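# Pair the matching socks flat and stacked on table

## Task

Identify which two of the four socks match, then lay that pair flat on the table stacked on each other with toes, heels and cuffs aligned; leave the remaining two socks on the table, separate from the stacked pair and not paired with each other.

## Robot and tools

ROBOT. Two arms, left_arm and right_arm, each ending in a two-finger gripper. Each base sits on an angled mounting plate, and one shared metal frame behind them carries both plates. A "too close" message treats a plate and its half of that frame as belonging to the arm on it. Calibrated base poses in the scene frame: left_arm (-0.044, +0.231, +0.091) m, quat_wxyz (+0.968, -0.241, +0.071, -0.018); right_arm (-0.024, -0.245, +0.091) m, quat_wxyz (+0.968, +0.243, +0.066, +0.001).

FRAMES. Everything uses one scene frame: origin at table-top height, halfway between the arms' nominal bases; +x reaches out over the table, +y is toward left_arm, +z is up. Arm names do not match image left/right. On a gripper, the fingers point along its own +z and open and close along its own y. end_effector_position is the spot between the finger pads, roughly 1 cm short of the tips. Reported hand positions can be slightly wrong, more so far out. Joint ranges (rad), base to hand: waist -2.618 to 3.054, shoulder 0.000 to 3.142, elbow 0.000 to 3.142 (straight at 2.901), wrist pitch -1.571 to 1.571, wrist yaw -1.571 to 1.571, wrist roll -2.094 to 2.094.

ROW FORMAT (shared by tools). A row is 16 numbers: left_arm x, y, z, qw, qx, qy, qz, opening, then the same eight for right_arm. Both arms are always included. x, y, z is an absolute goal position for that hand in metres; qw..qz is an absolute goal orientation, w first; both in the scene frame. opening runs from -1 (closed) to +1 (fully open, 0.094 m) and is absolute. To keep an arm still, repeat its pose exactly as given by the last result before it stopped moving, with the opening you want; to hold an orientation, reuse the same quaternion in every row instead of copying a drifted reading. A 0 opening is a real command, so resend the current one to leave a gripper alone.

execute_actions. Argument actions: a list of actions; each action is a table of up to 15 rows, one row per 1/30 s control step; if fewer than 15 rows, the last row is held for the remaining steps. An empty list just reports state. Argument cameras: list of camera names; omitted, null or ["all"] gives all, [] gives none, and an unknown name voids the call. An action is rejected for both arms if any goal lies more than 0.6 m from that hand's current position along any of the hand's axes; the whole call is rejected if any action is malformed or the first one fails that test against the latest reported state. Every step, the controller limits the goal to 100 mm and 20 degrees from the measured pose and solves inverse kinematics, favouring position over orientation. So one action may fall short: the result's "Hand target" line shows where each arm is actually headed; command the remainder next. Tiny moves may not start. "Tool commands" lists current gripper commands.

move. Argument target: one 16-number row (no 0.6 m check) or a list of up to 15 rows that differ only in poses, visited in order as waypoints. speed: path top speed in m/s, 0.002 to 0.5, default 0.25, rotation capped at twice that in rad/s; one value or one per leg. blend: corner rounding in metres for lists, default 0. opening_speed: rate of gripper command change per second on the -1..+1 scale, at least 0.2; without it the opening is sent immediately. blocking=false returns after about 0.5 s while motion continues; execute_actions is refused until the move ends, so use wait or stop, and a new move takes over from the running one. Paths are straight lines with no obstacle or arm avoidance; hands lag and may overshoot speed, especially near full reach; all paths finish together and are cut at 10 s. Result adds a "move:" line: done (at rest within 10 mm and 2 degrees), off_target, moving, held, fault; limits=paced means clipping happened, limits=held means steps were withheld. Neither done nor off_target tells you about contact.

wait: seconds, 0 to 10; arms keep their last command and a running move continues. stop: no arguments; brakes a running move. zoom_image: camera (cam_high, cam_left_wrist or cam_right_wrist) and region [x0, y0, x1, y1] in image pixels, at most 504 by 504; only cameras in the newest images. finished_scene: scene, here 2; final and irreversible, so the socks must already satisfy the goal.

GRIPPING. grip_measured uses the opening scale; empty it may read up to 1.6 mm wide. Commanding about 0.11 below the first-contact reading gives full force (about 50 to 62 N per pad). Release by commanding well above grip_measured. grip_effort_nm is motor effort (negative closes), not pad force. Joint torques include arm weight; joints 1 to 3 wrap at ±28 N m.

CAMERAS. cam_high (fixed overview), cam_left_wrist, cam_right_wrist, each 672x504. Calibration intrinsics and world-to-camera transforms are supplied; fixed cameras may be off by up to about 2.3 degrees and 9 mm, wrist views may lag during motion.

AVOID. Never let a sock end up off the table. Avoid dropping, slamming or pressing hard; slow moves lessen impact. The clearance check ("pose unreachable") does not stop gripper-to-gripper collisions, and a hard clash between arms can fail the task. Holding loads, long reaches or pushing at unreachable poses heat motors: MOTOR HOT at 75 °C, the arm folds and idles at 90 °C, and it collapses at 100 °C. A hand may rest about 1 cm off its goal from friction alone.

Each tool is called after "Call:" as name([rows], argument=value, ...), one row to a line, values as JSON.

## Session

Call:
execute_actions(actions=[])

Scene clock: 0.00 s.
left_arm: end_effector_position=(+0.4399, +0.1243, +0.3673) grip_measured=+1.000 grip_effort_nm=n/a end_effector_quat_wxyz=(+0.660, +0.376, +0.621, -0.193) | right_arm: end_effector_position=(-0.1158, -0.4570, +0.1085) grip_measured=+1.000 grip_effort_nm=n/a end_effector_quat_wxyz=(-0.183, +0.873, +0.170, -0.418)
Joint positions: left_arm=[-0.338 1.594 1.166 0.112 0.357 0.83 0.094] | right_arm=[-1.417 1.144 0.654 -1.035 0.801 1.543 0.094]
Joint velocities: left_arm=[0.017 0.007 0.012 -0.066 0.037 -0.037 0] | right_arm=[-0.007 -0.027 -0.002 -0.066 -0.007 -0.037 0]
Joint torques (N m): no reading
Heat: left arm: 33 °C; right arm: 30 °C.
Hand target: left_arm +0.4380, +0.1249, +0.3824; +0.673, +0.375, +0.607, -0.193 | right_arm -0.1171, -0.4594, +0.1109; -0.178, +0.872, +0.168, -0.424
Tool commands: left_gripper/opening=+1.0 right_gripper/opening=+1.0
camera_calibration:
cam_left_wrist: T_world_to_cam=[[-0.7368, -0.661362, -0.140448, 0.459402], [-0.103933, 0.316052, -0.943032, 0.396112], [0.668074, -0.680229, -0.301605, -0.011866], [0, 0, 0, 1]] pos_world=[0.387584, 0.170567, 0.43449]
cam_right_wrist: T_world_to_cam=[[-0.234976, 0.814542, 0.530384, 0.291703], [0.768546, 0.489762, -0.411667, 0.394438], [-0.595082, 0.310893, -0.741096, 0.243328], [0, 0, 0, 1]] pos_world=[-0.0898005, -0.506434, 0.187992]

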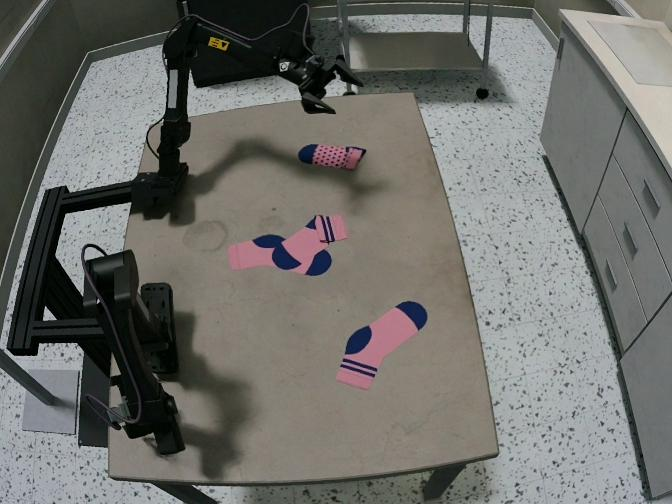

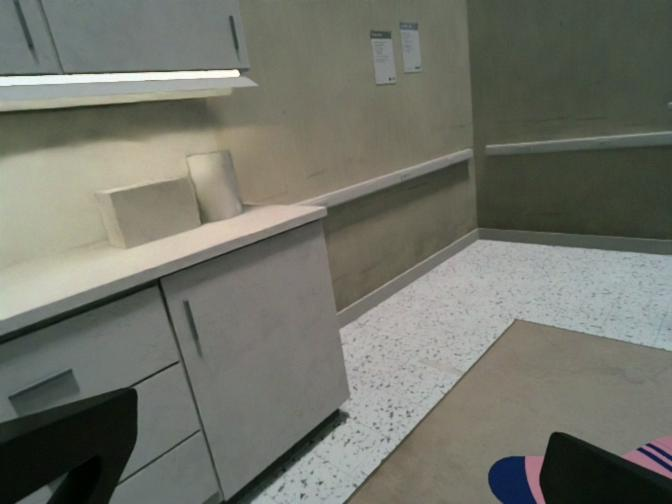

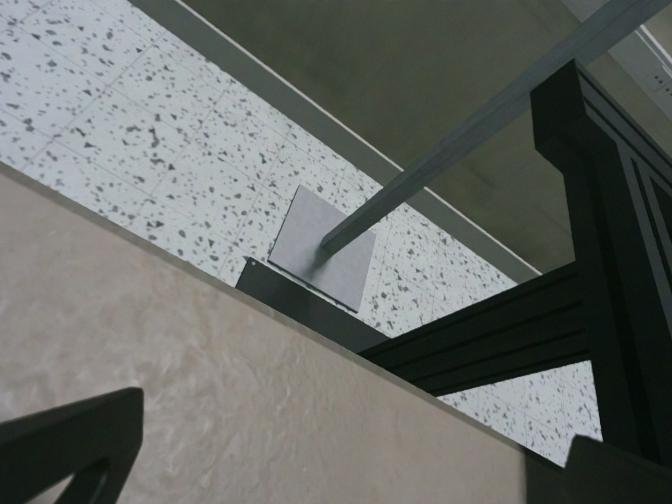

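Call:
zoom_image(camera="cam_high", region=[210, 190, 370, 310])

Call:
zoom_image(camera="cam_high", region=[310, 280, 450, 400])

Call:
zoom_image(camera="cam_high", region=[280, 120, 400, 200])

Scaled by 3.150.

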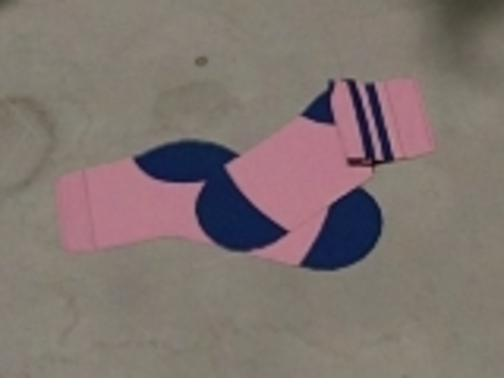

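Scaled by 3.600.

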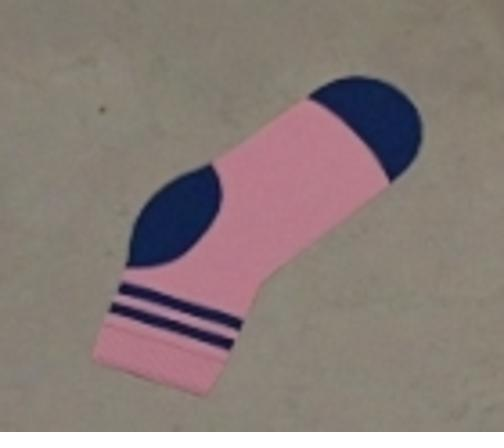

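Scaled by 4.200.

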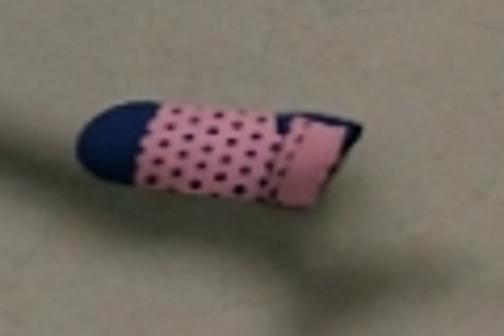

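Call:
move([
  [0.35,0.1,0.36,0,0,1,0,1,0.1,-0.48,0.25,0,0.38,0.925,0,1],
  [0.27,0.06,0.30,0,0,1,0,1,0.38,-0.26,0.28,0,0,1,0,1],
], blend=0.03)

Scene clock: 28.17 s.
left_arm: end_effector_position=(+0.2753, +0.0622, +0.2892) grip_measured=+1.000 grip_effort_nm=-0.012 end_effector_quat_wxyz=(+0.059, -0.010, +0.996, -0.061) | right_arm: end_effector_position=(+0.3805, -0.2583, +0.2746) grip_measured=+1.000 grip_effort_nm=-0.027 end_effector_quat_wxyz=(+0.076, +0.021, +0.996, +0.035)
Joint positions: left_arm=[-0.873 2.118 1.984 -1.56 -0.437 -0.918 0.094] | right_arm=[0.446 1.951 2.033 -1.562 0.502 0.425 0.094]
Joint velocities: left_arm=[-0.012 -0.012 0.002 0.066 -0.037 -0.066 0] | right_arm=[-0.017 0.002 0.012 -0.051 -0.022 -0.037 0]
Joint torques (N m): left_arm=[-5.03 -8.69 4.62 0.48 0.06 -0.1] | right_arm=[5.94 -7.6 7.25 0.63 0.1 -0.04]
Heat: left arm: 35 °C; right arm: 31 °C.
Hand target: left_arm +0.2687, +0.0643, +0.3010; +0.067, -0.005, +0.995, -0.070 | right_arm +0.3837, -0.2546, +0.2809; +0.086, +0.013, +0.996, +0.035
Off the commanded pose: left_arm 0.012 m, 10 deg | right_arm 0.006 m, 10 deg.
joint sent to its limit (left arm) — joint 4 (wrist pitch), lower limit. The joint targets are off in position and orientation.
joint sent to its limit (right arm) — joint 4 (wrist pitch), lower limit. The joint targets are off in position and orientation.
move: off_target (left_arm, right_arm); limits=paced
camera_calibration:
cam_left_wrist: T_world_to_cam=[[0.130137, -0.981972, 0.137098, -0.0128763], [-0.982555, -0.109197, 0.150538, 0.277121], [-0.132853, -0.154296, -0.979052, 0.415909], [0, 0, 0, 1]] pos_world=[0.329217, 0.0817899, 0.367245]
cam_right_wrist: T_world_to_cam=[[0.0912593, -0.993042, -0.0744298, -0.26661], [-0.987009, -0.100123, 0.125651, 0.352169], [-0.132228, 0.0619961, -0.989279, 0.427707], [0, 0, 0, 1]] pos_world=[0.42848, -0.256011, 0.359028]

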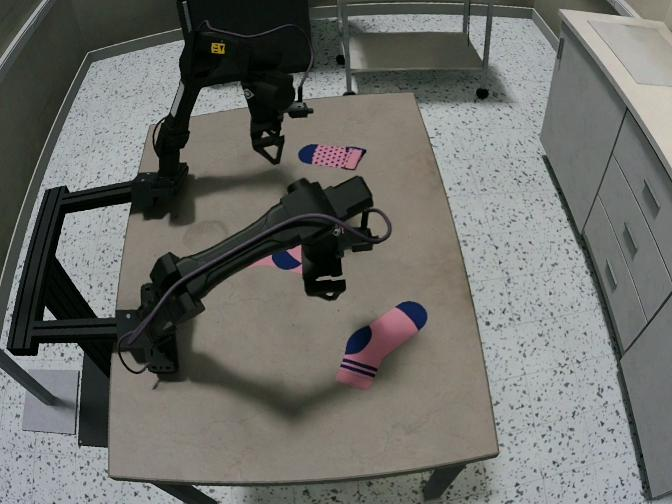

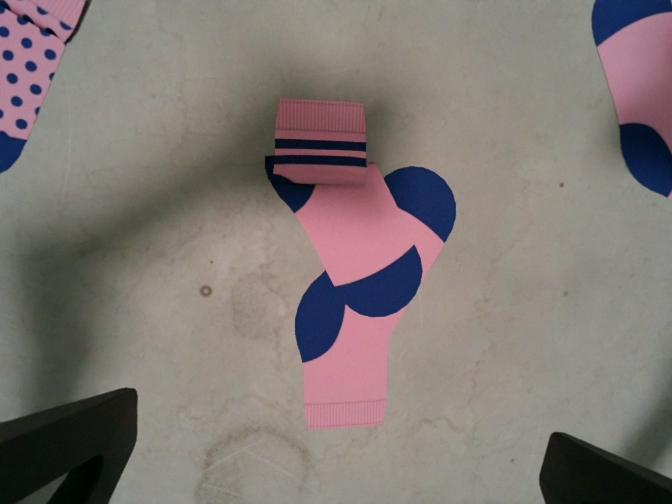

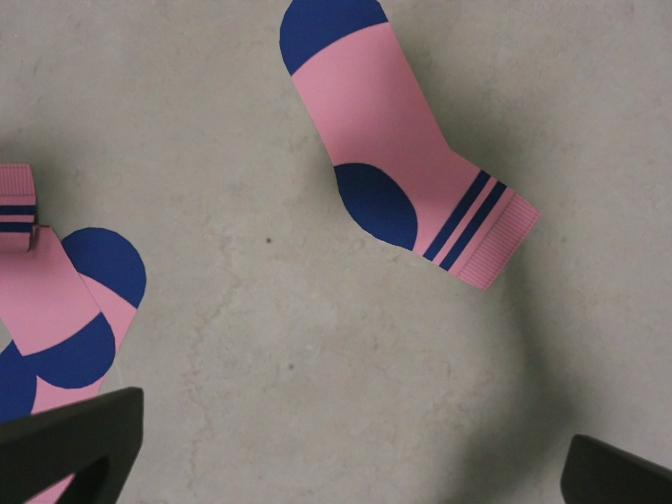

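Call:
zoom_image(camera="cam_left_wrist", region=[240, 80, 480, 240])

Call:
zoom_image(camera="cam_left_wrist", region=[240, 200, 480, 440])

Scaled by 2.100.

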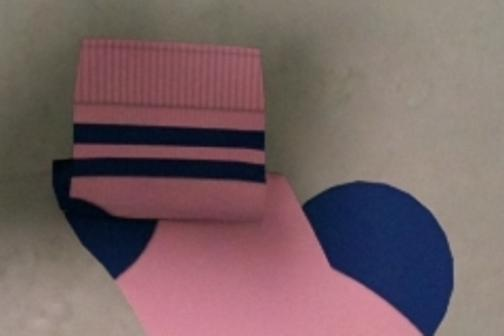

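Scaled by 2.100.

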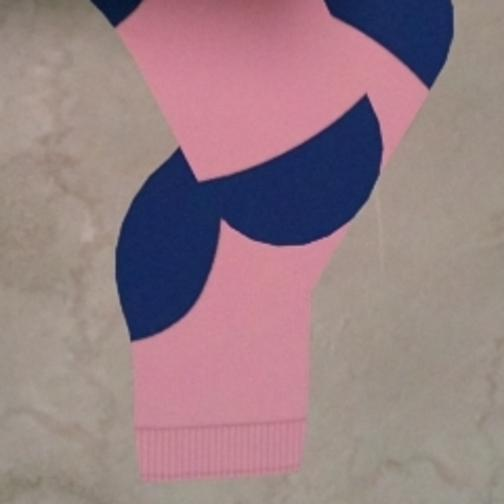

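Call:
move([
  [0.2,0.3,0.30,0,0,1,0,1,0.38,-0.2,0.25,0,0.259,0.966,0,1],
  [0.2,0.3,0.30,0,0,1,0,1,0.40,0.04,0.14,0,0.574,0.819,0,0],
])

every target must give the same right_gripper/opening; nothing of the call was run
Scene clock: 58.97 s.
left_arm: end_effector_position=(+0.2753, +0.0622, +0.2892) grip_measured=+1.000 grip_effort_nm=-0.017 end_effector_quat_wxyz=(+0.059, -0.010, +0.996, -0.061) | right_arm: end_effector_position=(+0.3805, -0.2584, +0.2746) grip_measured=+1.000 grip_effort_nm=-0.022 end_effector_quat_wxyz=(+0.076, +0.021, +0.996, +0.035)
Joint positions: left_arm=[-0.873 2.118 1.984 -1.56 -0.436 -0.918 0.094] | right_arm=[0.446 1.951 2.033 -1.562 0.503 0.424 0.094]
Joint velocities: left_arm=[-0.007 -0.017 0.007 -0.095 -0.007 0.037 0] | right_arm=[-0.012 -0.002 -0.002 -0.051 -0.081 -0.007 0]
Joint torques (N m): left_arm=[-5.19 -8.65 4.59 0.48 0.01 -0.11] | right_arm=[5.94 -7.6 7.24 0.63 0.1 -0.07]
Heat: left arm: 37 °C; right arm: 33 °C.
Hand target: left_arm +0.2687, +0.0643, +0.3010; +0.067, -0.005, +0.995, -0.070 | right_arm +0.3837, -0.2547, +0.2809; +0.086, +0.013, +0.996, +0.035
Tool commands: left_gripper/opening=+1.0 right_gripper/opening=+1.0
Off the commanded pose: left_arm 0.012 m, 10 deg | right_arm 0.006 m, 10 deg.

Call:
move([
  [0.2,0.3,0.30,0,0,1,0,1,0.38,-0.2,0.25,0,0.259,0.966,0,-0.25],
  [0.2,0.3,0.30,0,0,1,0,1,0.40,0.04,0.14,0,0.574,0.819,0,-0.25],
])

Scene clock: 64.77 s.
left_arm: end_effector_position=(+0.2037, +0.2978, +0.3020) grip_measured=+1.000 grip_effort_nm=-0.012 end_effector_quat_wxyz=(+0.132, -0.002, +0.986, -0.100) | right_arm: end_effector_position=(+0.4044, +0.0326, +0.1399) grip_measured=-0.248 grip_effort_nm=-0.134 end_effector_quat_wxyz=(+0.015, +0.576, +0.815, +0.062)
Joint positions: left_arm=[-0.556 1.211 1.425 -1.571 -0.453 -0.467 0.094] | right_arm=[0.732 2.968 2.854 -1.561 0.456 1.959 0.035]
Joint velocities: left_arm=[-0.007 0.012 0.002 0.007 0.037 -0.022 0] | right_arm=[-0.002 0.017 -0.017 -0.007 -0.007 -0.007 0]
Joint torques (N m): left_arm=[-0.83 -0.5 4.21 0.8 -0.01 0.03] | right_arm=[7.95 -12.94 7.32 0.55 -0.02 0.1]
Heat: left arm: 36 °C; right arm: 33 °C.
Hand target: left_arm +0.2038, +0.2986, +0.3010; +0.132, +0.000, +0.986, -0.096 | right_arm +0.3993, +0.0414, +0.1398; +0.016, +0.572, +0.817, +0.065
Off the commanded pose: left_arm 0.005 m, 19 deg | right_arm 0.009 m, 7 deg.
elbow stopped short (right arm): the move would have taken joint 3 (elbow) straighter than the controller allows.
joint read past its limit (left arm) — joint 4 (wrist pitch), lower limit.
joint sent to its limit (left arm) — joint 4 (wrist pitch), lower limit. The joint targets are off in position and orientation.
move: off_target (left_arm, right_arm)
camera_calibration:
cam_left_wrist: T_world_to_cam=[[0.0924927, -0.969099, 0.228674, 0.202219], [-0.995658, -0.0924273, 0.01102, 0.270339], [0.0104563, -0.228701, -0.973441, 0.446626], [0, 0, 0, 1]] pos_world=[0.245792, 0.3231, 0.385542]
cam_right_wrist: T_world_to_cam=[[-0.88445, -0.443765, -0.144295, 0.39652], [-0.466308, 0.828948, 0.308871, 0.155334], [-0.0174527, 0.340467, -0.940094, 0.21719], [0, 0, 0, 1]] pos_world=[0.426926, -0.0267483, 0.213416]

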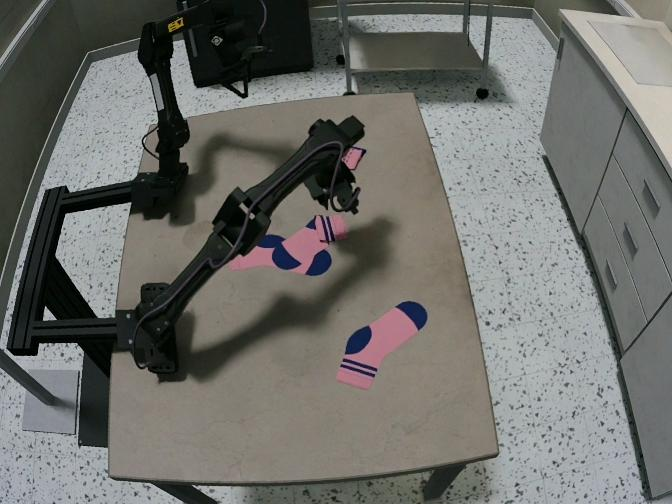

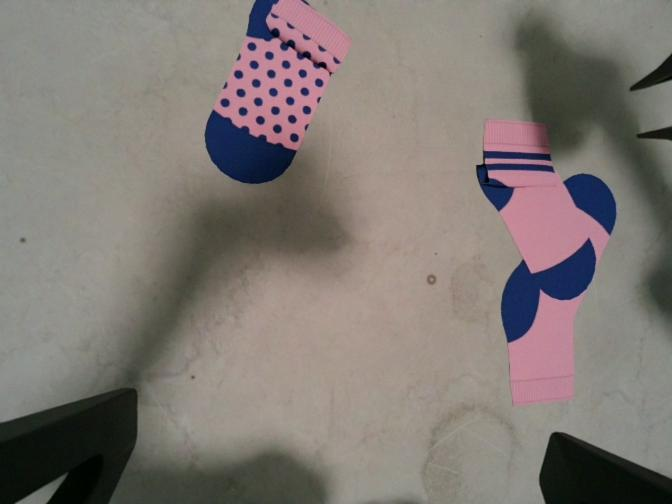

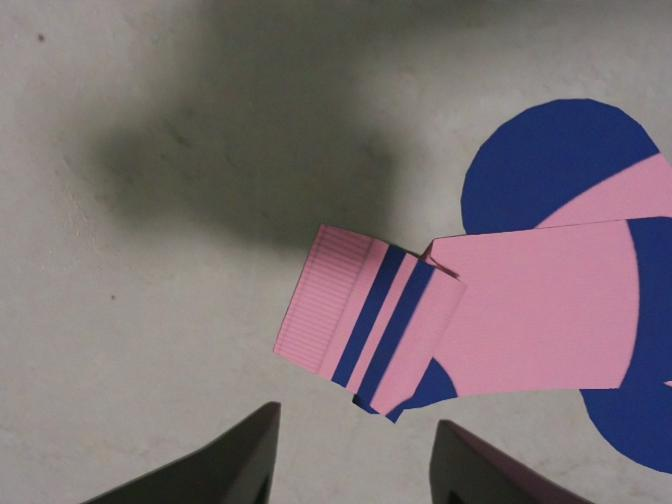

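Call:
move([
  [0.2,0.25,0.25,0,0,1,0,-0.25,0.25,-0.25,0.25,0,0.2,0.98,0,0],
  [0.38,0.06,0.14,0,0.669,0.743,0,-0.25,0.12,-0.45,0.22,0,0.0,1,0,0],
])

Scene clock: 98.40 s.
left_arm: end_effector_position=(+0.3742, +0.0620, +0.1392) grip_measured=-0.248 grip_effort_nm=-0.139 end_effector_quat_wxyz=(+0.004, +0.664, +0.748, -0.001) | right_arm: end_effector_position=(+0.1152, -0.4541, +0.2167) grip_measured=-0.002 grip_effort_nm=0.095 end_effector_quat_wxyz=(-0.023, -0.006, +1.000, -0.010)
Joint positions: left_arm=[-0.573 2.496 2.144 -1.377 -0.481 0.806 0.035] | right_arm=[-0.338 0.937 1.178 -1.543 0.447 -0.397 0.047]
Joint velocities: left_arm=[0.002 0.002 -0.007 -0.007 0.007 -0.066 -0.001] | right_arm=[0.007 0.007 -0.012 0.022 0.007 -0.007 0]
Joint torques (N m): left_arm=[-4.89 -8.02 7.57 0.11 -0.03 -0.01] | right_arm=[0.02 -4.34 5.61 0.54 -0.09 -0.06]
Heat: left arm: 34 °C; right arm: 35 °C.
Hand target: left_arm +0.3750, +0.0609, +0.1378; +0.000, +0.668, +0.744, +0.000 | right_arm +0.1180, -0.4552, +0.2194; -0.007, -0.001, +1.000, -0.011
Off the commanded pose: left_arm 0.006 m, 1 deg | right_arm 0.007 m, 3 deg.
move: off_target (right_arm)
camera_calibration:
cam_left_wrist: T_world_to_cam=[[-0.971899, -0.235393, -0.0011923, 0.379975], [-0.228465, 0.942048, 0.245661, 0.0363024], [-0.0567037, 0.23903, -0.969355, 0.227938], [0, 0, 0, 1]] pos_world=[0.390516, 0.000760906, 0.212488]
cam_right_wrist: T_world_to_cam=[[0.138198, -0.990373, -0.00787796, -0.459676], [-0.935561, -0.133151, 0.327103, 0.013383], [-0.325003, -0.0378345, -0.944956, 0.314797], [0, 0, 0, 1]] pos_world=[0.178357, -0.441559, 0.28947]

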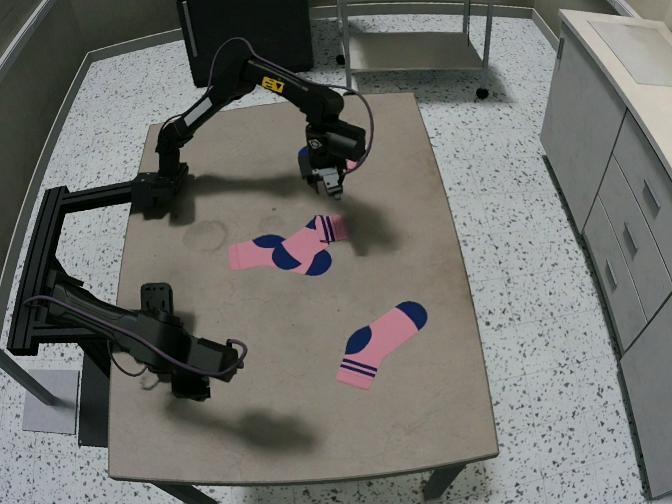

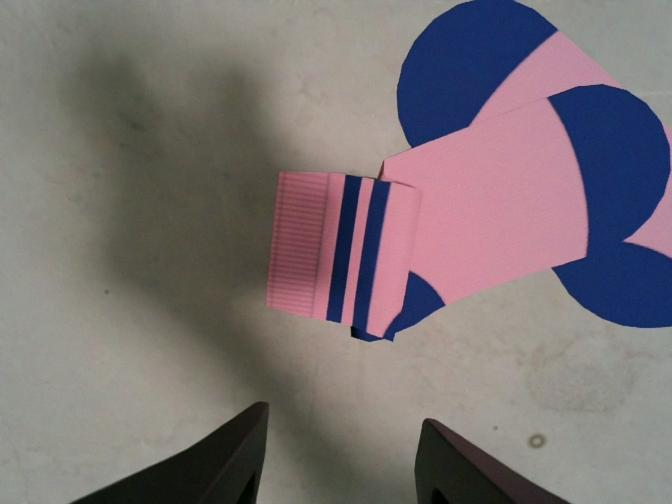

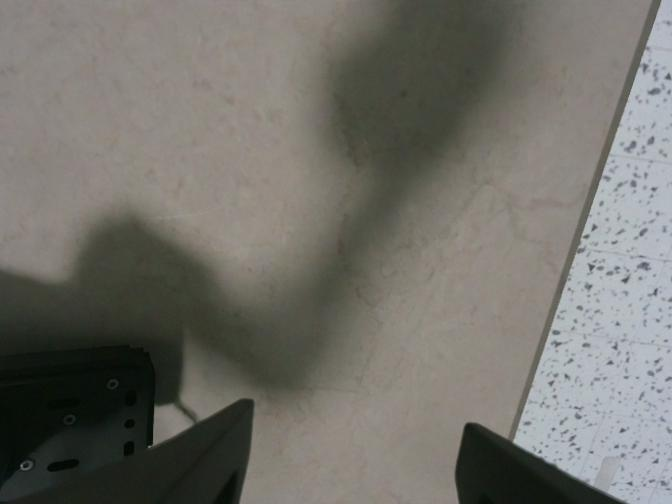

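Call:
move([
  [0.402,0.054,0.05,0,0.669,0.743,0,-0.25,0.12,-0.45,0.22,0,0.0,1,0,0],
  [0.402,0.054,0.014,0,0.669,0.743,0,-0.25,0.12,-0.45,0.22,0,0.0,1,0,0],
], speed=[0.15,0.05], cameras=["cam_left_wrist"])

Scene clock: 103.83 s.
left_arm: end_effector_position=(+0.4018, +0.0587, +0.0213) grip_measured=-0.248 grip_effort_nm=-0.134 end_effector_quat_wxyz=(+0.002, +0.666, +0.746, -0.003) | right_arm: end_effector_position=(+0.1170, -0.4503, +0.2166) grip_measured=-0.002 grip_effort_nm=0.090 end_effector_quat_wxyz=(-0.018, -0.006, +1.000, +0.001)
Joint positions: left_arm=[-0.433 2.663 2.055 -1.052 -0.495 0.966 0.035] | right_arm=[-0.338 0.937 1.178 -1.541 0.424 -0.398 0.047]
Joint velocities: left_arm=[-0.002 -0.002 0.012 0.051 -0.037 -0.051 -0.001] | right_arm=[0.002 0.007 -0.012 0.066 0.022 -0.095 0]
Joint torques (N m): left_arm=[-5.3 -9.25 4.66 0.4 -0.04 0.04] | right_arm=[0.85 -4.56 5.59 0.48 -0.11 0.07]
Heat: left arm: 35 °C; right arm: 34 °C.
Hand target: left_arm +0.4000, +0.0542, +0.0141; +0.001, +0.669, +0.743, -0.001 | right_arm +0.1199, -0.4500, +0.2201; +0.000, +0.000, +1.000, +0.001
Off the commanded pose: left_arm 0.009 m, 1 deg | right_arm 0.005 m, 2 deg.
move: done
camera_calibration:
cam_left_wrist: T_world_to_cam=[[-0.973083, -0.230416, 0.00437306, 0.405858], [-0.222282, 0.943404, 0.246129, 0.0720615], [-0.0608375, 0.238532, -0.969227, 0.117719], [0, 0, 0, 1]] pos_world=[0.418113, -0.00254685, 0.0945855]
Images, in order (width x height): cam_left_wrist 672x504.

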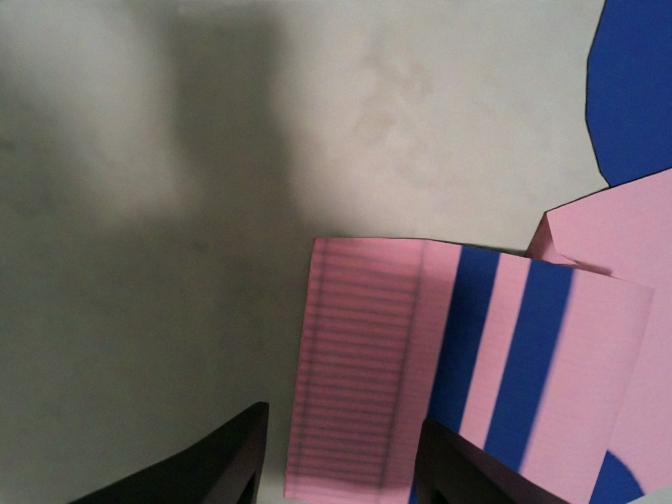

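Call:
move(target=[0.402,0.052,0.001,0,0.669,0.743,0,-0.25,0.12,-0.45,0.22,0,0.0,1,0,0], speed=0.04, cameras=["cam_left_wrist"])

Call:
move(target=[0.402,0.052,0.001,0,0.669,0.743,0,-0.95,0.12,-0.45,0.22,0,0.0,1,0,0], speed=0.04, opening_speed=0.7, cameras=["cam_left_wrist"])

Scene clock: 108.83 s.
left_arm: end_effector_position=(+0.4013, +0.0570, +0.0101) grip_measured=-0.248 grip_effort_nm=-0.139 end_effector_quat_wxyz=(-0.001, +0.668, +0.744, -0.002) | right_arm: end_effector_position=(+0.1170, -0.4502, +0.2166) grip_measured=-0.002 grip_effort_nm=0.095 end_effector_quat_wxyz=(-0.018, -0.006, +1.000, +0.001)
Joint positions: left_arm=[-0.425 2.686 2.055 -1.031 -0.498 0.977 0.035] | right_arm=[-0.338 0.937 1.178 -1.541 0.423 -0.398 0.047]
Joint velocities: left_arm=[-0.007 -0.012 -0.007 -0.11 0.037 -0.051 0.001] | right_arm=[-0.002 -0.012 -0.032 -0.081 -0.051 0.022 0]
Joint torques (N m): left_arm=[-5.18 -8.59 5.15 0.5 -0.06 0.01] | right_arm=[0.87 -4.59 5.59 0.47 -0.1 0.07]
Heat: left arm: 36 °C; right arm: 33 °C.
Hand target: left_arm +0.4014, +0.0523, +0.0011; +0.000, +0.669, +0.743, +0.000 | right_arm +0.1199, -0.4500, +0.2201; +0.000, +0.000, +1.000, +0.000
Off the commanded pose: left_arm 0.010 m, 0 deg | right_arm 0.005 m, 2 deg.
move: done
camera_calibration:
cam_left_wrist: T_world_to_cam=[[-0.974217, -0.225507, 0.00687682, 0.405259], [-0.216589, 0.943357, 0.251332, 0.0740037], [-0.0631642, 0.243362, -0.967877, 0.1079], [0, 0, 0, 1]] pos_world=[0.417654, -0.00468226, 0.083048]
Images, in order (width x height): cam_left_wrist 672x504.

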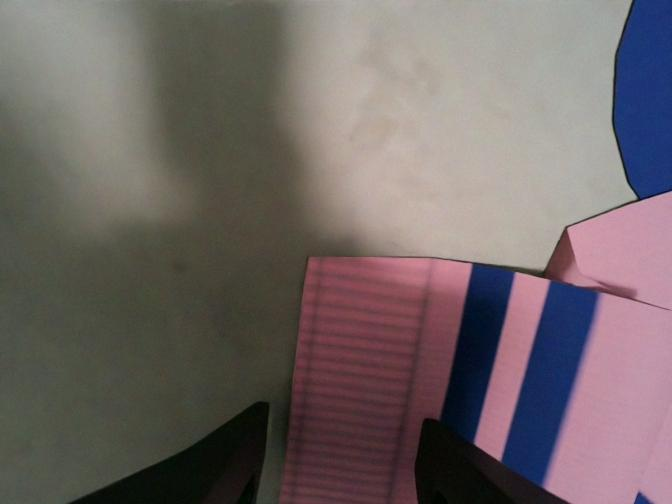

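Scene clock: 110.07 s.
left_arm: end_effector_position=(+0.4013, +0.0570, +0.0101) grip_measured=-0.947 grip_effort_nm=-0.168 end_effector_quat_wxyz=(-0.001, +0.668, +0.744, -0.002) | right_arm: end_effector_position=(+0.1170, -0.4502, +0.2166) grip_measured=-0.002 grip_effort_nm=0.095 end_effector_quat_wxyz=(-0.018, -0.006, +1.000, +0.001)
Joint positions: left_arm=[-0.425 2.686 2.055 -1.031 -0.498 0.977 0.002] | right_arm=[-0.338 0.937 1.178 -1.541 0.423 -0.398 0.047]
Joint velocities: left_arm=[-0.012 -0.027 0.007 -0.022 0.007 -0.007 0.001] | right_arm=[0.012 -0.012 0.002 -0.037 -0.022 -0.066 -0.001]
Joint torques (N m): left_arm=[-5.34 -8.87 5.23 0.51 -0.03 0.01] | right_arm=[0.87 -4.59 5.59 0.47 -0.1 0.07]
Heat: left arm: 36 °C; right arm: 33 °C.
Hand target: left_arm +0.4016, +0.0522, +0.0011; +0.000, +0.669, +0.743, +0.000 | right_arm +0.1198, -0.4500, +0.2201; +0.000, +0.000, +1.000, +0.000
Off the commanded pose: left_arm 0.010 m, 0 deg | right_arm 0.005 m, 2 deg.
move: done
camera_calibration:
cam_left_wrist: T_world_to_cam=[[-0.974303, -0.225135, 0.00687642, 0.405272], [-0.216229, 0.94344, 0.25133, 0.0738546], [-0.0630706, 0.243385, -0.967877, 0.107862], [0, 0, 0, 1]] pos_world=[0.41763, -0.00468836, 0.0830481]
Images, in order (width x height): cam_left_wrist 672x504.

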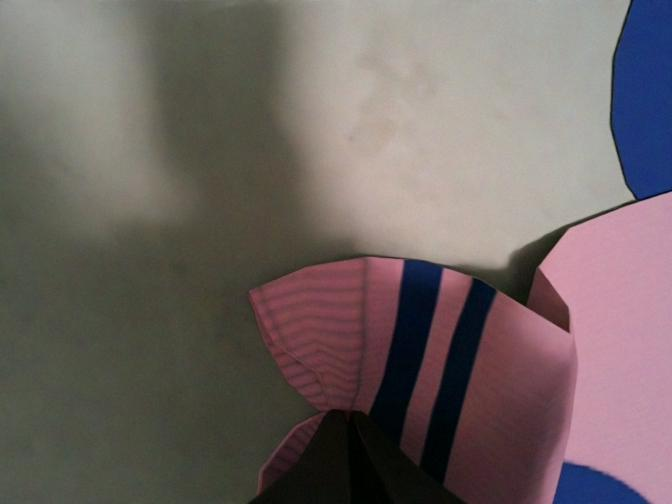

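Call:
move([
  [0.38,0.054,0.10,0,0.669,0.743,0,-1,0.12,-0.45,0.22,0,0.0,1,0,0],
  [0.32,0.09,0.24,0,0.4,0.917,0,-1,0.12,-0.45,0.22,0,0.0,1,0,0],
  [0.28,0.17,0.30,0,-0.03,1,0,-1,0.12,-0.45,0.22,0,0.0,1,0,0],
], speed=0.15, blend=0.03)

Scene clock: 140.17 s.
left_arm: end_effector_position=(+0.2906, +0.1671, +0.2909) grip_measured=-0.992 grip_effort_nm=-0.413 end_effector_quat_wxyz=(+0.068, -0.034, +0.996, -0.056) | right_arm: end_effector_position=(+0.1170, -0.4502, +0.2166) grip_measured=-0.002 grip_effort_nm=0.095 end_effector_quat_wxyz=(-0.018, -0.006, +1.000, +0.001)
Joint positions: left_arm=[-0.692 1.855 1.814 -1.559 -0.474 -0.761 0] | right_arm=[-0.338 0.937 1.178 -1.541 0.423 -0.398 0.047]
Joint velocities: left_arm=[0.012 -0.007 -0.012 0.051 0.007 -0.11 0] | right_arm=[0.007 -0.002 -0.012 -0.037 0.022 0.037 -0.001]
Joint torques (N m): left_arm=[-4.78 -6.86 4.3 0.49 -0.1 -0.06] | right_arm=[0.87 -4.59 5.59 0.47 -0.1 0.07]
Heat: left arm: 39 °C; right arm: 31 °C.
Hand target: left_arm +0.2849, +0.1693, +0.3002; +0.080, -0.029, +0.995, -0.059 | right_arm +0.1198, -0.4500, +0.2201; +0.000, +0.000, +1.000, +0.000
Off the commanded pose: left_arm 0.014 m, 10 deg | right_arm 0.005 m, 2 deg.
joint sent to its limit (left arm) — joint 4 (wrist pitch), lower limit. The joint targets are off in position and orientation.
move: off_target (left_arm)
camera_calibration:
cam_left_wrist: T_world_to_cam=[[0.177337, -0.975085, 0.13327, 0.0741127], [-0.977917, -0.159373, 0.135198, 0.314867], [-0.11059, -0.154302, -0.981815, 0.430204], [0, 0, 0, 1]] pos_world=[0.342347, 0.188829, 0.369935]
cam_right_wrist: T_world_to_cam=[[0.13787, -0.99005, -0.0281719, -0.451519], [-0.938833, -0.139695, 0.314766, 0.0157743], [-0.315569, -0.0169482, -0.948751, 0.324564], [0, 0, 0, 1]] pos_world=[0.179483, -0.439322, 0.290246]

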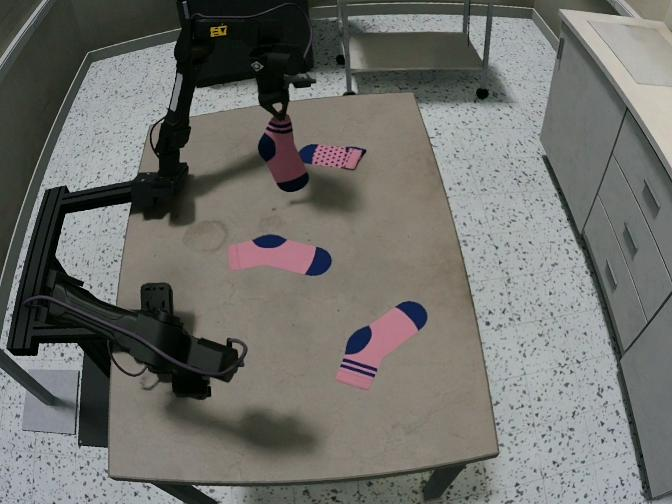

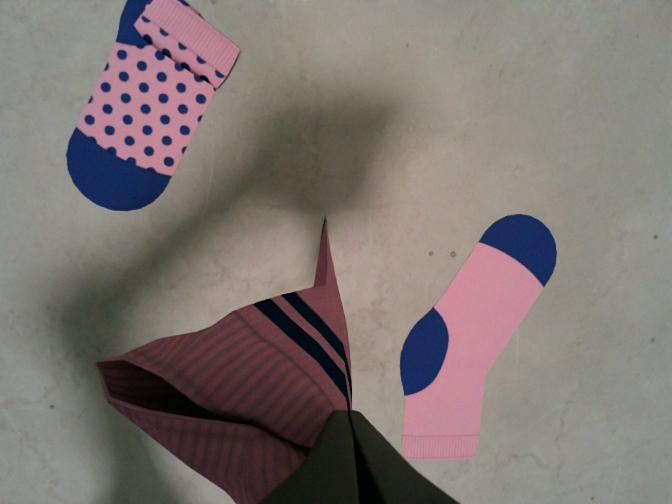

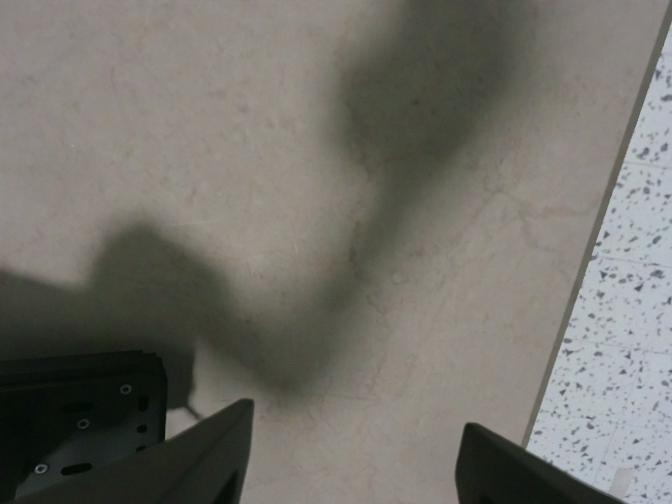

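Call:
move([
  [0.33,0.195,0.25,0,0,1,0,-1,0.12,-0.45,0.22,0,0.0,1,0,0],
  [0.33,0.185,0.215,0,0,1,0,-1,0.12,-0.45,0.22,0,0.0,1,0,0],
  [0.33,0.07,0.115,0,0,1,0,-1,0.12,-0.45,0.22,0,0.0,1,0,0],
  [0.33,-0.035,0.01,0,0,1,0,-1,0.12,-0.45,0.22,0,0.0,1,0,0],
], speed=[0.15,0.1,0.1,0.1], blend=0.01)

Scene clock: 151.67 s.
left_arm: end_effector_position=(+0.3263, -0.0164, +0.0103) grip_measured=-0.992 grip_effort_nm=-0.422 end_effector_quat_wxyz=(-0.010, -0.006, +1.000, +0.006) | right_arm: end_effector_position=(+0.1170, -0.4502, +0.2166) grip_measured=-0.002 grip_effort_nm=0.090 end_effector_quat_wxyz=(-0.018, -0.006, +1.000, +0.001)
Joint positions: left_arm=[-0.619 2.721 1.918 -0.982 -0.471 -0.725 0] | right_arm=[-0.338 0.937 1.178 -1.541 0.423 -0.398 0.047]
Joint velocities: left_arm=[-0.007 -0.002 -0.017 0.022 0.022 -0.037 0] | right_arm=[-0.017 -0.007 0.002 -0.007 -0.022 -0.007 0]
Joint torques (N m): left_arm=[-6.3 -8.27 6.93 0.4 0.02 -0.1] | right_arm=[0.85 -4.59 5.59 0.47 -0.1 0.07]
Heat: left arm: 38 °C; right arm: 31 °C.
Hand target: left_arm +0.3242, -0.0311, +0.0091; -0.001, -0.001, +1.000, +0.000 | right_arm +0.1198, -0.4500, +0.2201; +0.000, +0.000, +1.000, +0.000
Off the commanded pose: left_arm 0.019 m, 1 deg | right_arm 0.005 m, 2 deg.
move: off_target (left_arm)
camera_calibration:
cam_left_wrist: T_world_to_cam=[[0.131346, -0.99127, -0.0115168, -0.057467], [-0.954316, -0.129578, 0.269241, 0.349805], [-0.268383, -0.0243731, -0.963004, 0.183739], [0, 0, 0, 1]] pos_world=[0.390685, -0.00716004, 0.0820978]
cam_right_wrist: T_world_to_cam=[[0.13787, -0.99005, -0.0281719, -0.451519], [-0.938833, -0.139695, 0.314766, 0.0157743], [-0.315569, -0.0169482, -0.948751, 0.324564], [0, 0, 0, 1]] pos_world=[0.179483, -0.439322, 0.290246]

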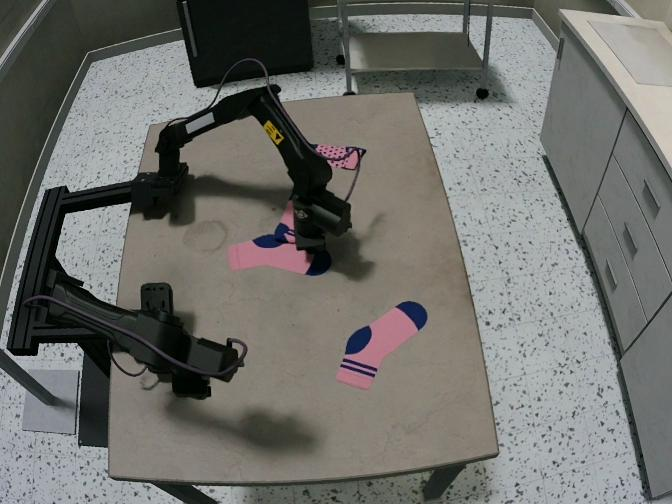

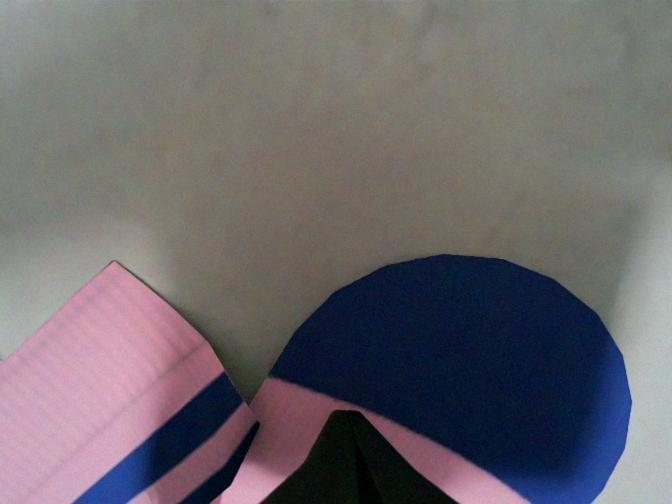

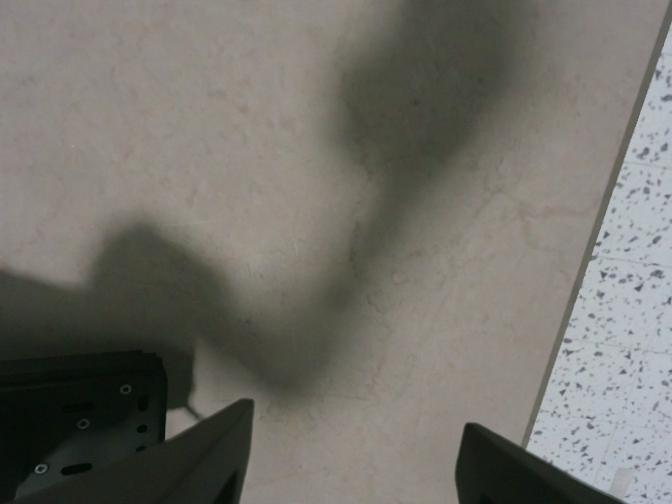

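Call:
move(target=[0.33,-0.025,0.011,0,0,1,0,-0.5,0.12,-0.45,0.22,0,0.0,1,0,0], opening_speed=0.6, cameras=[])

Call:
move([
  [0.33,-0.015,0.08,0,0,1,0,-0.5,0.12,-0.45,0.22,0,0.0,1,0,0],
  [0.25,0.2,0.28,0,0,1,0,-0.5,0.12,-0.45,0.22,0,0.0,1,0,0],
], speed=[0.1,0.25])

Scene clock: 155.80 s.
left_arm: end_effector_position=(+0.3263, -0.0164, +0.0103) grip_measured=-0.502 grip_effort_nm=0.115 end_effector_quat_wxyz=(-0.010, -0.002, +1.000, +0.006) | right_arm: end_effector_position=(+0.1170, -0.4502, +0.2166) grip_measured=-0.002 grip_effort_nm=0.090 end_effector_quat_wxyz=(-0.018, -0.006, +1.000, +0.001)
Joint positions: left_arm=[-0.619 2.721 1.918 -0.982 -0.471 -0.717 0.023] | right_arm=[-0.338 0.937 1.178 -1.541 0.423 -0.398 0.047]
Joint velocities: left_arm=[-0.007 -0.002 -0.017 -0.037 -0.037 -0.051 -0.001] | right_arm=[-0.002 0.012 0.007 0.007 -0.095 -0.066 0]
Joint torques (N m): left_arm=[-5.56 -9.09 6.94 0.37 0.01 0.06] | right_arm=[0.85 -4.59 5.59 0.47 -0.1 0.06]
Heat: left arm: 38 °C; right arm: 31 °C.
Hand target: left_arm +0.3298, -0.0249, +0.0110; +0.000, +0.000, +1.000, +0.000 | right_arm +0.1198, -0.4500, +0.2201; +0.000, +0.000, +1.000, +0.000
Off the commanded pose: left_arm 0.009 m, 1 deg | right_arm 0.005 m, 2 deg.
move: done
No camera images: "cameras" was empty.

Scene clock: 158.43 s.
left_arm: end_effector_position=(+0.2598, +0.1998, +0.2793) grip_measured=-0.502 grip_effort_nm=0.105 end_effector_quat_wxyz=(+0.052, -0.016, +0.997, -0.046) | right_arm: end_effector_position=(+0.1170, -0.4502, +0.2166) grip_measured=-0.002 grip_effort_nm=0.095 end_effector_quat_wxyz=(-0.018, -0.006, +1.000, +0.001)
Joint positions: left_arm=[-0.665 1.706 1.636 -1.559 -0.466 -0.714 0.023] | right_arm=[-0.338 0.937 1.178 -1.541 0.423 -0.398 0.047]
Joint velocities: left_arm=[0.002 -0.007 0.002 -0.022 0.081 0.007 -0.001] | right_arm=[-0.007 0.007 0.017 0.037 0.022 -0.051 -0.001]
Joint torques (N m): left_arm=[-4.1 -3.66 4.51 0.41 -0.08 0] | right_arm=[0.87 -4.59 5.6 0.47 -0.1 0.06]
Heat: left arm: 38 °C; right arm: 31 °C.
Hand target: left_arm +0.2555, +0.1973, +0.2807; +0.053, +0.000, +0.998, -0.040 | right_arm +0.1198, -0.4500, +0.2201; +0.000, +0.000, +1.000, +0.000
Off the commanded pose: left_arm 0.010 m, 8 deg | right_arm 0.005 m, 2 deg.
joint sent to its limit (left arm) — joint 4 (wrist pitch), lower limit. The joint targets are off in position and orientation.
move: off_target (left_arm)
camera_calibration:
cam_left_wrist: T_world_to_cam=[[0.144325, -0.983744, 0.106855, 0.130717], [-0.978621, -0.125909, 0.162626, 0.277365], [-0.146528, -0.128042, -0.980885, 0.424252], [0, 0, 0, 1]] pos_world=[0.314734, 0.217837, 0.357068]
cam_right_wrist: T_world_to_cam=[[0.13787, -0.99005, -0.0281719, -0.451519], [-0.938833, -0.139695, 0.314766, 0.0157743], [-0.315569, -0.0169482, -0.948751, 0.324564], [0, 0, 0, 1]] pos_world=[0.179483, -0.439322, 0.290246]

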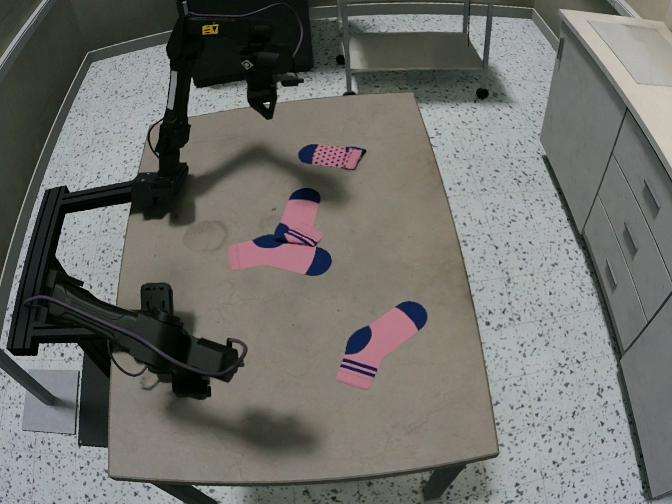

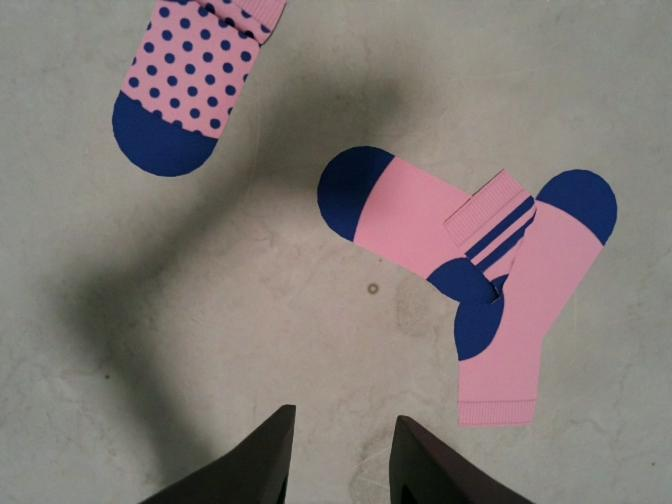

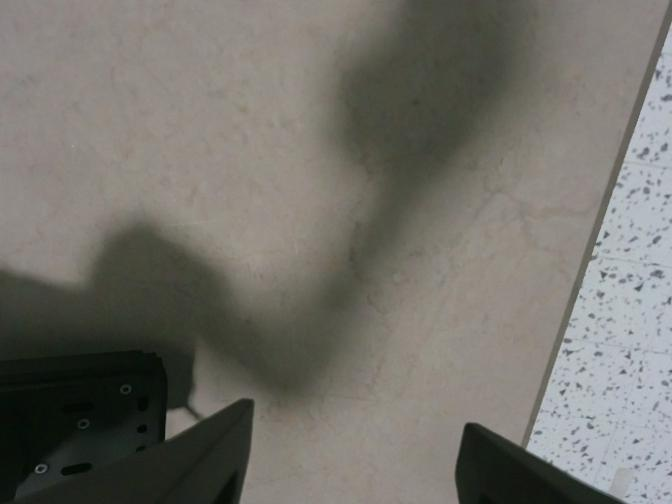

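Call:
move([
  [0.2,0.28,0.28,0,0,1,0,-0.25,0.3,-0.4,0.2,0,0.250,0.968,0,-0.25],
  [0.2,0.28,0.28,0,0,1,0,-0.25,0.39,-0.38,0.13,0,0.250,0.968,0,-0.25],
], cameras=["cam_right_wrist"])

Scene clock: 178.03 s.
left_arm: end_effector_position=(+0.2033, +0.2770, +0.2807) grip_measured=-0.252 grip_effort_nm=0.110 end_effector_quat_wxyz=(+0.090, -0.002, +0.993, -0.071) | right_arm: end_effector_position=(+0.3821, -0.3752, +0.1289) grip_measured=-0.248 grip_effort_nm=-0.134 end_effector_quat_wxyz=(-0.011, +0.247, +0.969, +0.003)
Joint positions: left_arm=[-0.591 1.299 1.374 -1.565 -0.466 -0.556 0.035] | right_arm=[-0.011 1.932 1.72 -1.232 0.476 0.465 0.035]
Joint velocities: left_arm=[-0.007 -0.002 0.012 -0.022 0.022 -0.007 -0.001] | right_arm=[-0.012 0.022 -0.007 0.022 0.037 -0.037 0.001]
Joint torques (N m): left_arm=[-1.22 -1.69 4.34 0.66 -0.05 0.01] | right_arm=[4.4 -9.63 7.38 0.52 0.06 -0.06]
Heat: left arm: 36 °C; right arm: 32 °C.
Hand target: left_arm +0.2016, +0.2797, +0.2799; +0.090, +0.000, +0.994, -0.068 | right_arm +0.3922, -0.3784, +0.1305; +0.002, +0.251, +0.968, +0.003
Off the commanded pose: left_arm 0.005 m, 13 deg | right_arm 0.009 m, 1 deg.
joint sent to its limit (left arm) — joint 4 (wrist pitch), lower limit. The joint targets are off in orientation, not in position.
move: off_target (left_arm)
camera_calibration:
cam_right_wrist: T_world_to_cam=[[-0.364524, -0.930869, -0.0245984, -0.202536], [-0.889804, 0.340412, 0.303922, 0.465514], [-0.274538, 0.132675, -0.952379, 0.367163], [0, 0, 0, 1]] pos_world=[0.441187, -0.395715, 0.203217]
Images, in order (width x height): cam_right_wrist 672x504.

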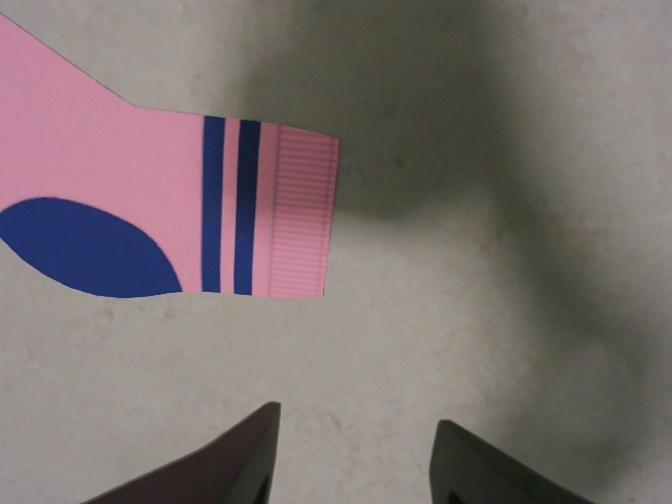

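Call:
move([
  [0.2,0.28,0.28,0,0,1,0,-0.25,0.406,-0.368,0.05,0,0.250,0.968,0,-0.25],
  [0.2,0.28,0.28,0,0,1,0,-0.25,0.406,-0.368,0.010,0,0.250,0.968,0,-0.25],
], speed=[0.15,0.05], cameras=["cam_right_wrist"])

Scene clock: 184.13 s.
left_arm: end_effector_position=(+0.2023, +0.2768, +0.2792) grip_measured=-0.252 grip_effort_nm=0.110 end_effector_quat_wxyz=(+0.088, +0.000, +0.994, -0.070) | right_arm: end_effector_position=(+0.4108, -0.3762, +0.0225) grip_measured=-0.248 grip_effort_nm=-0.134 end_effector_quat_wxyz=(+0.010, +0.258, +0.966, -0.003)
Joint positions: left_arm=[-0.591 1.299 1.368 -1.565 -0.466 -0.556 0.035] | right_arm=[-0.123 2.1 1.594 -0.834 0.476 0.344 0.035]
Joint velocities: left_arm=[0.007 0.022 -0.007 -0.022 -0.007 -0.037 0.001] | right_arm=[-0.012 0.007 0.002 0.037 0.037 -0.051 0.001]
Joint torques (N m): left_arm=[-1.31 -1.95 4.29 0.57 -0.03 0] | right_arm=[4.88 -9.98 3.81 0.61 -0.07 -0.09]
Heat: left arm: 36 °C; right arm: 32 °C.
Hand target: left_arm +0.2004, +0.2799, +0.2792; +0.090, +0.000, +0.994, -0.068 | right_arm +0.4065, -0.3684, +0.0102; -0.001, +0.250, +0.968, -0.001
Off the commanded pose: left_arm 0.004 m, 13 deg | right_arm 0.016 m, 2 deg.
joint sent to its limit (left arm) — joint 4 (wrist pitch), lower limit. The joint targets are off in orientation, not in position.
move: off_target (left_arm, right_arm)
camera_calibration:
cam_right_wrist: T_world_to_cam=[[-0.385647, -0.922494, -0.0167485, -0.18406], [-0.892122, 0.368197, 0.261819, 0.536072], [-0.23536, 0.115912, -0.964972, 0.251736], [0, 0, 0, 1]] pos_world=[0.466508, -0.396353, 0.0994819]
Images, in order (width x height): cam_right_wrist 672x504.

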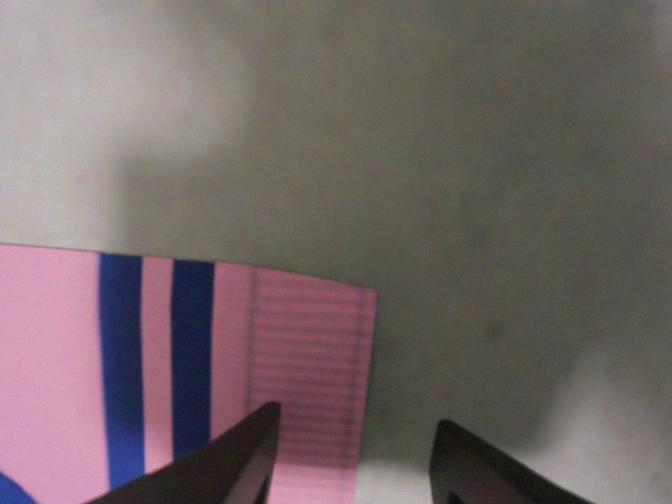

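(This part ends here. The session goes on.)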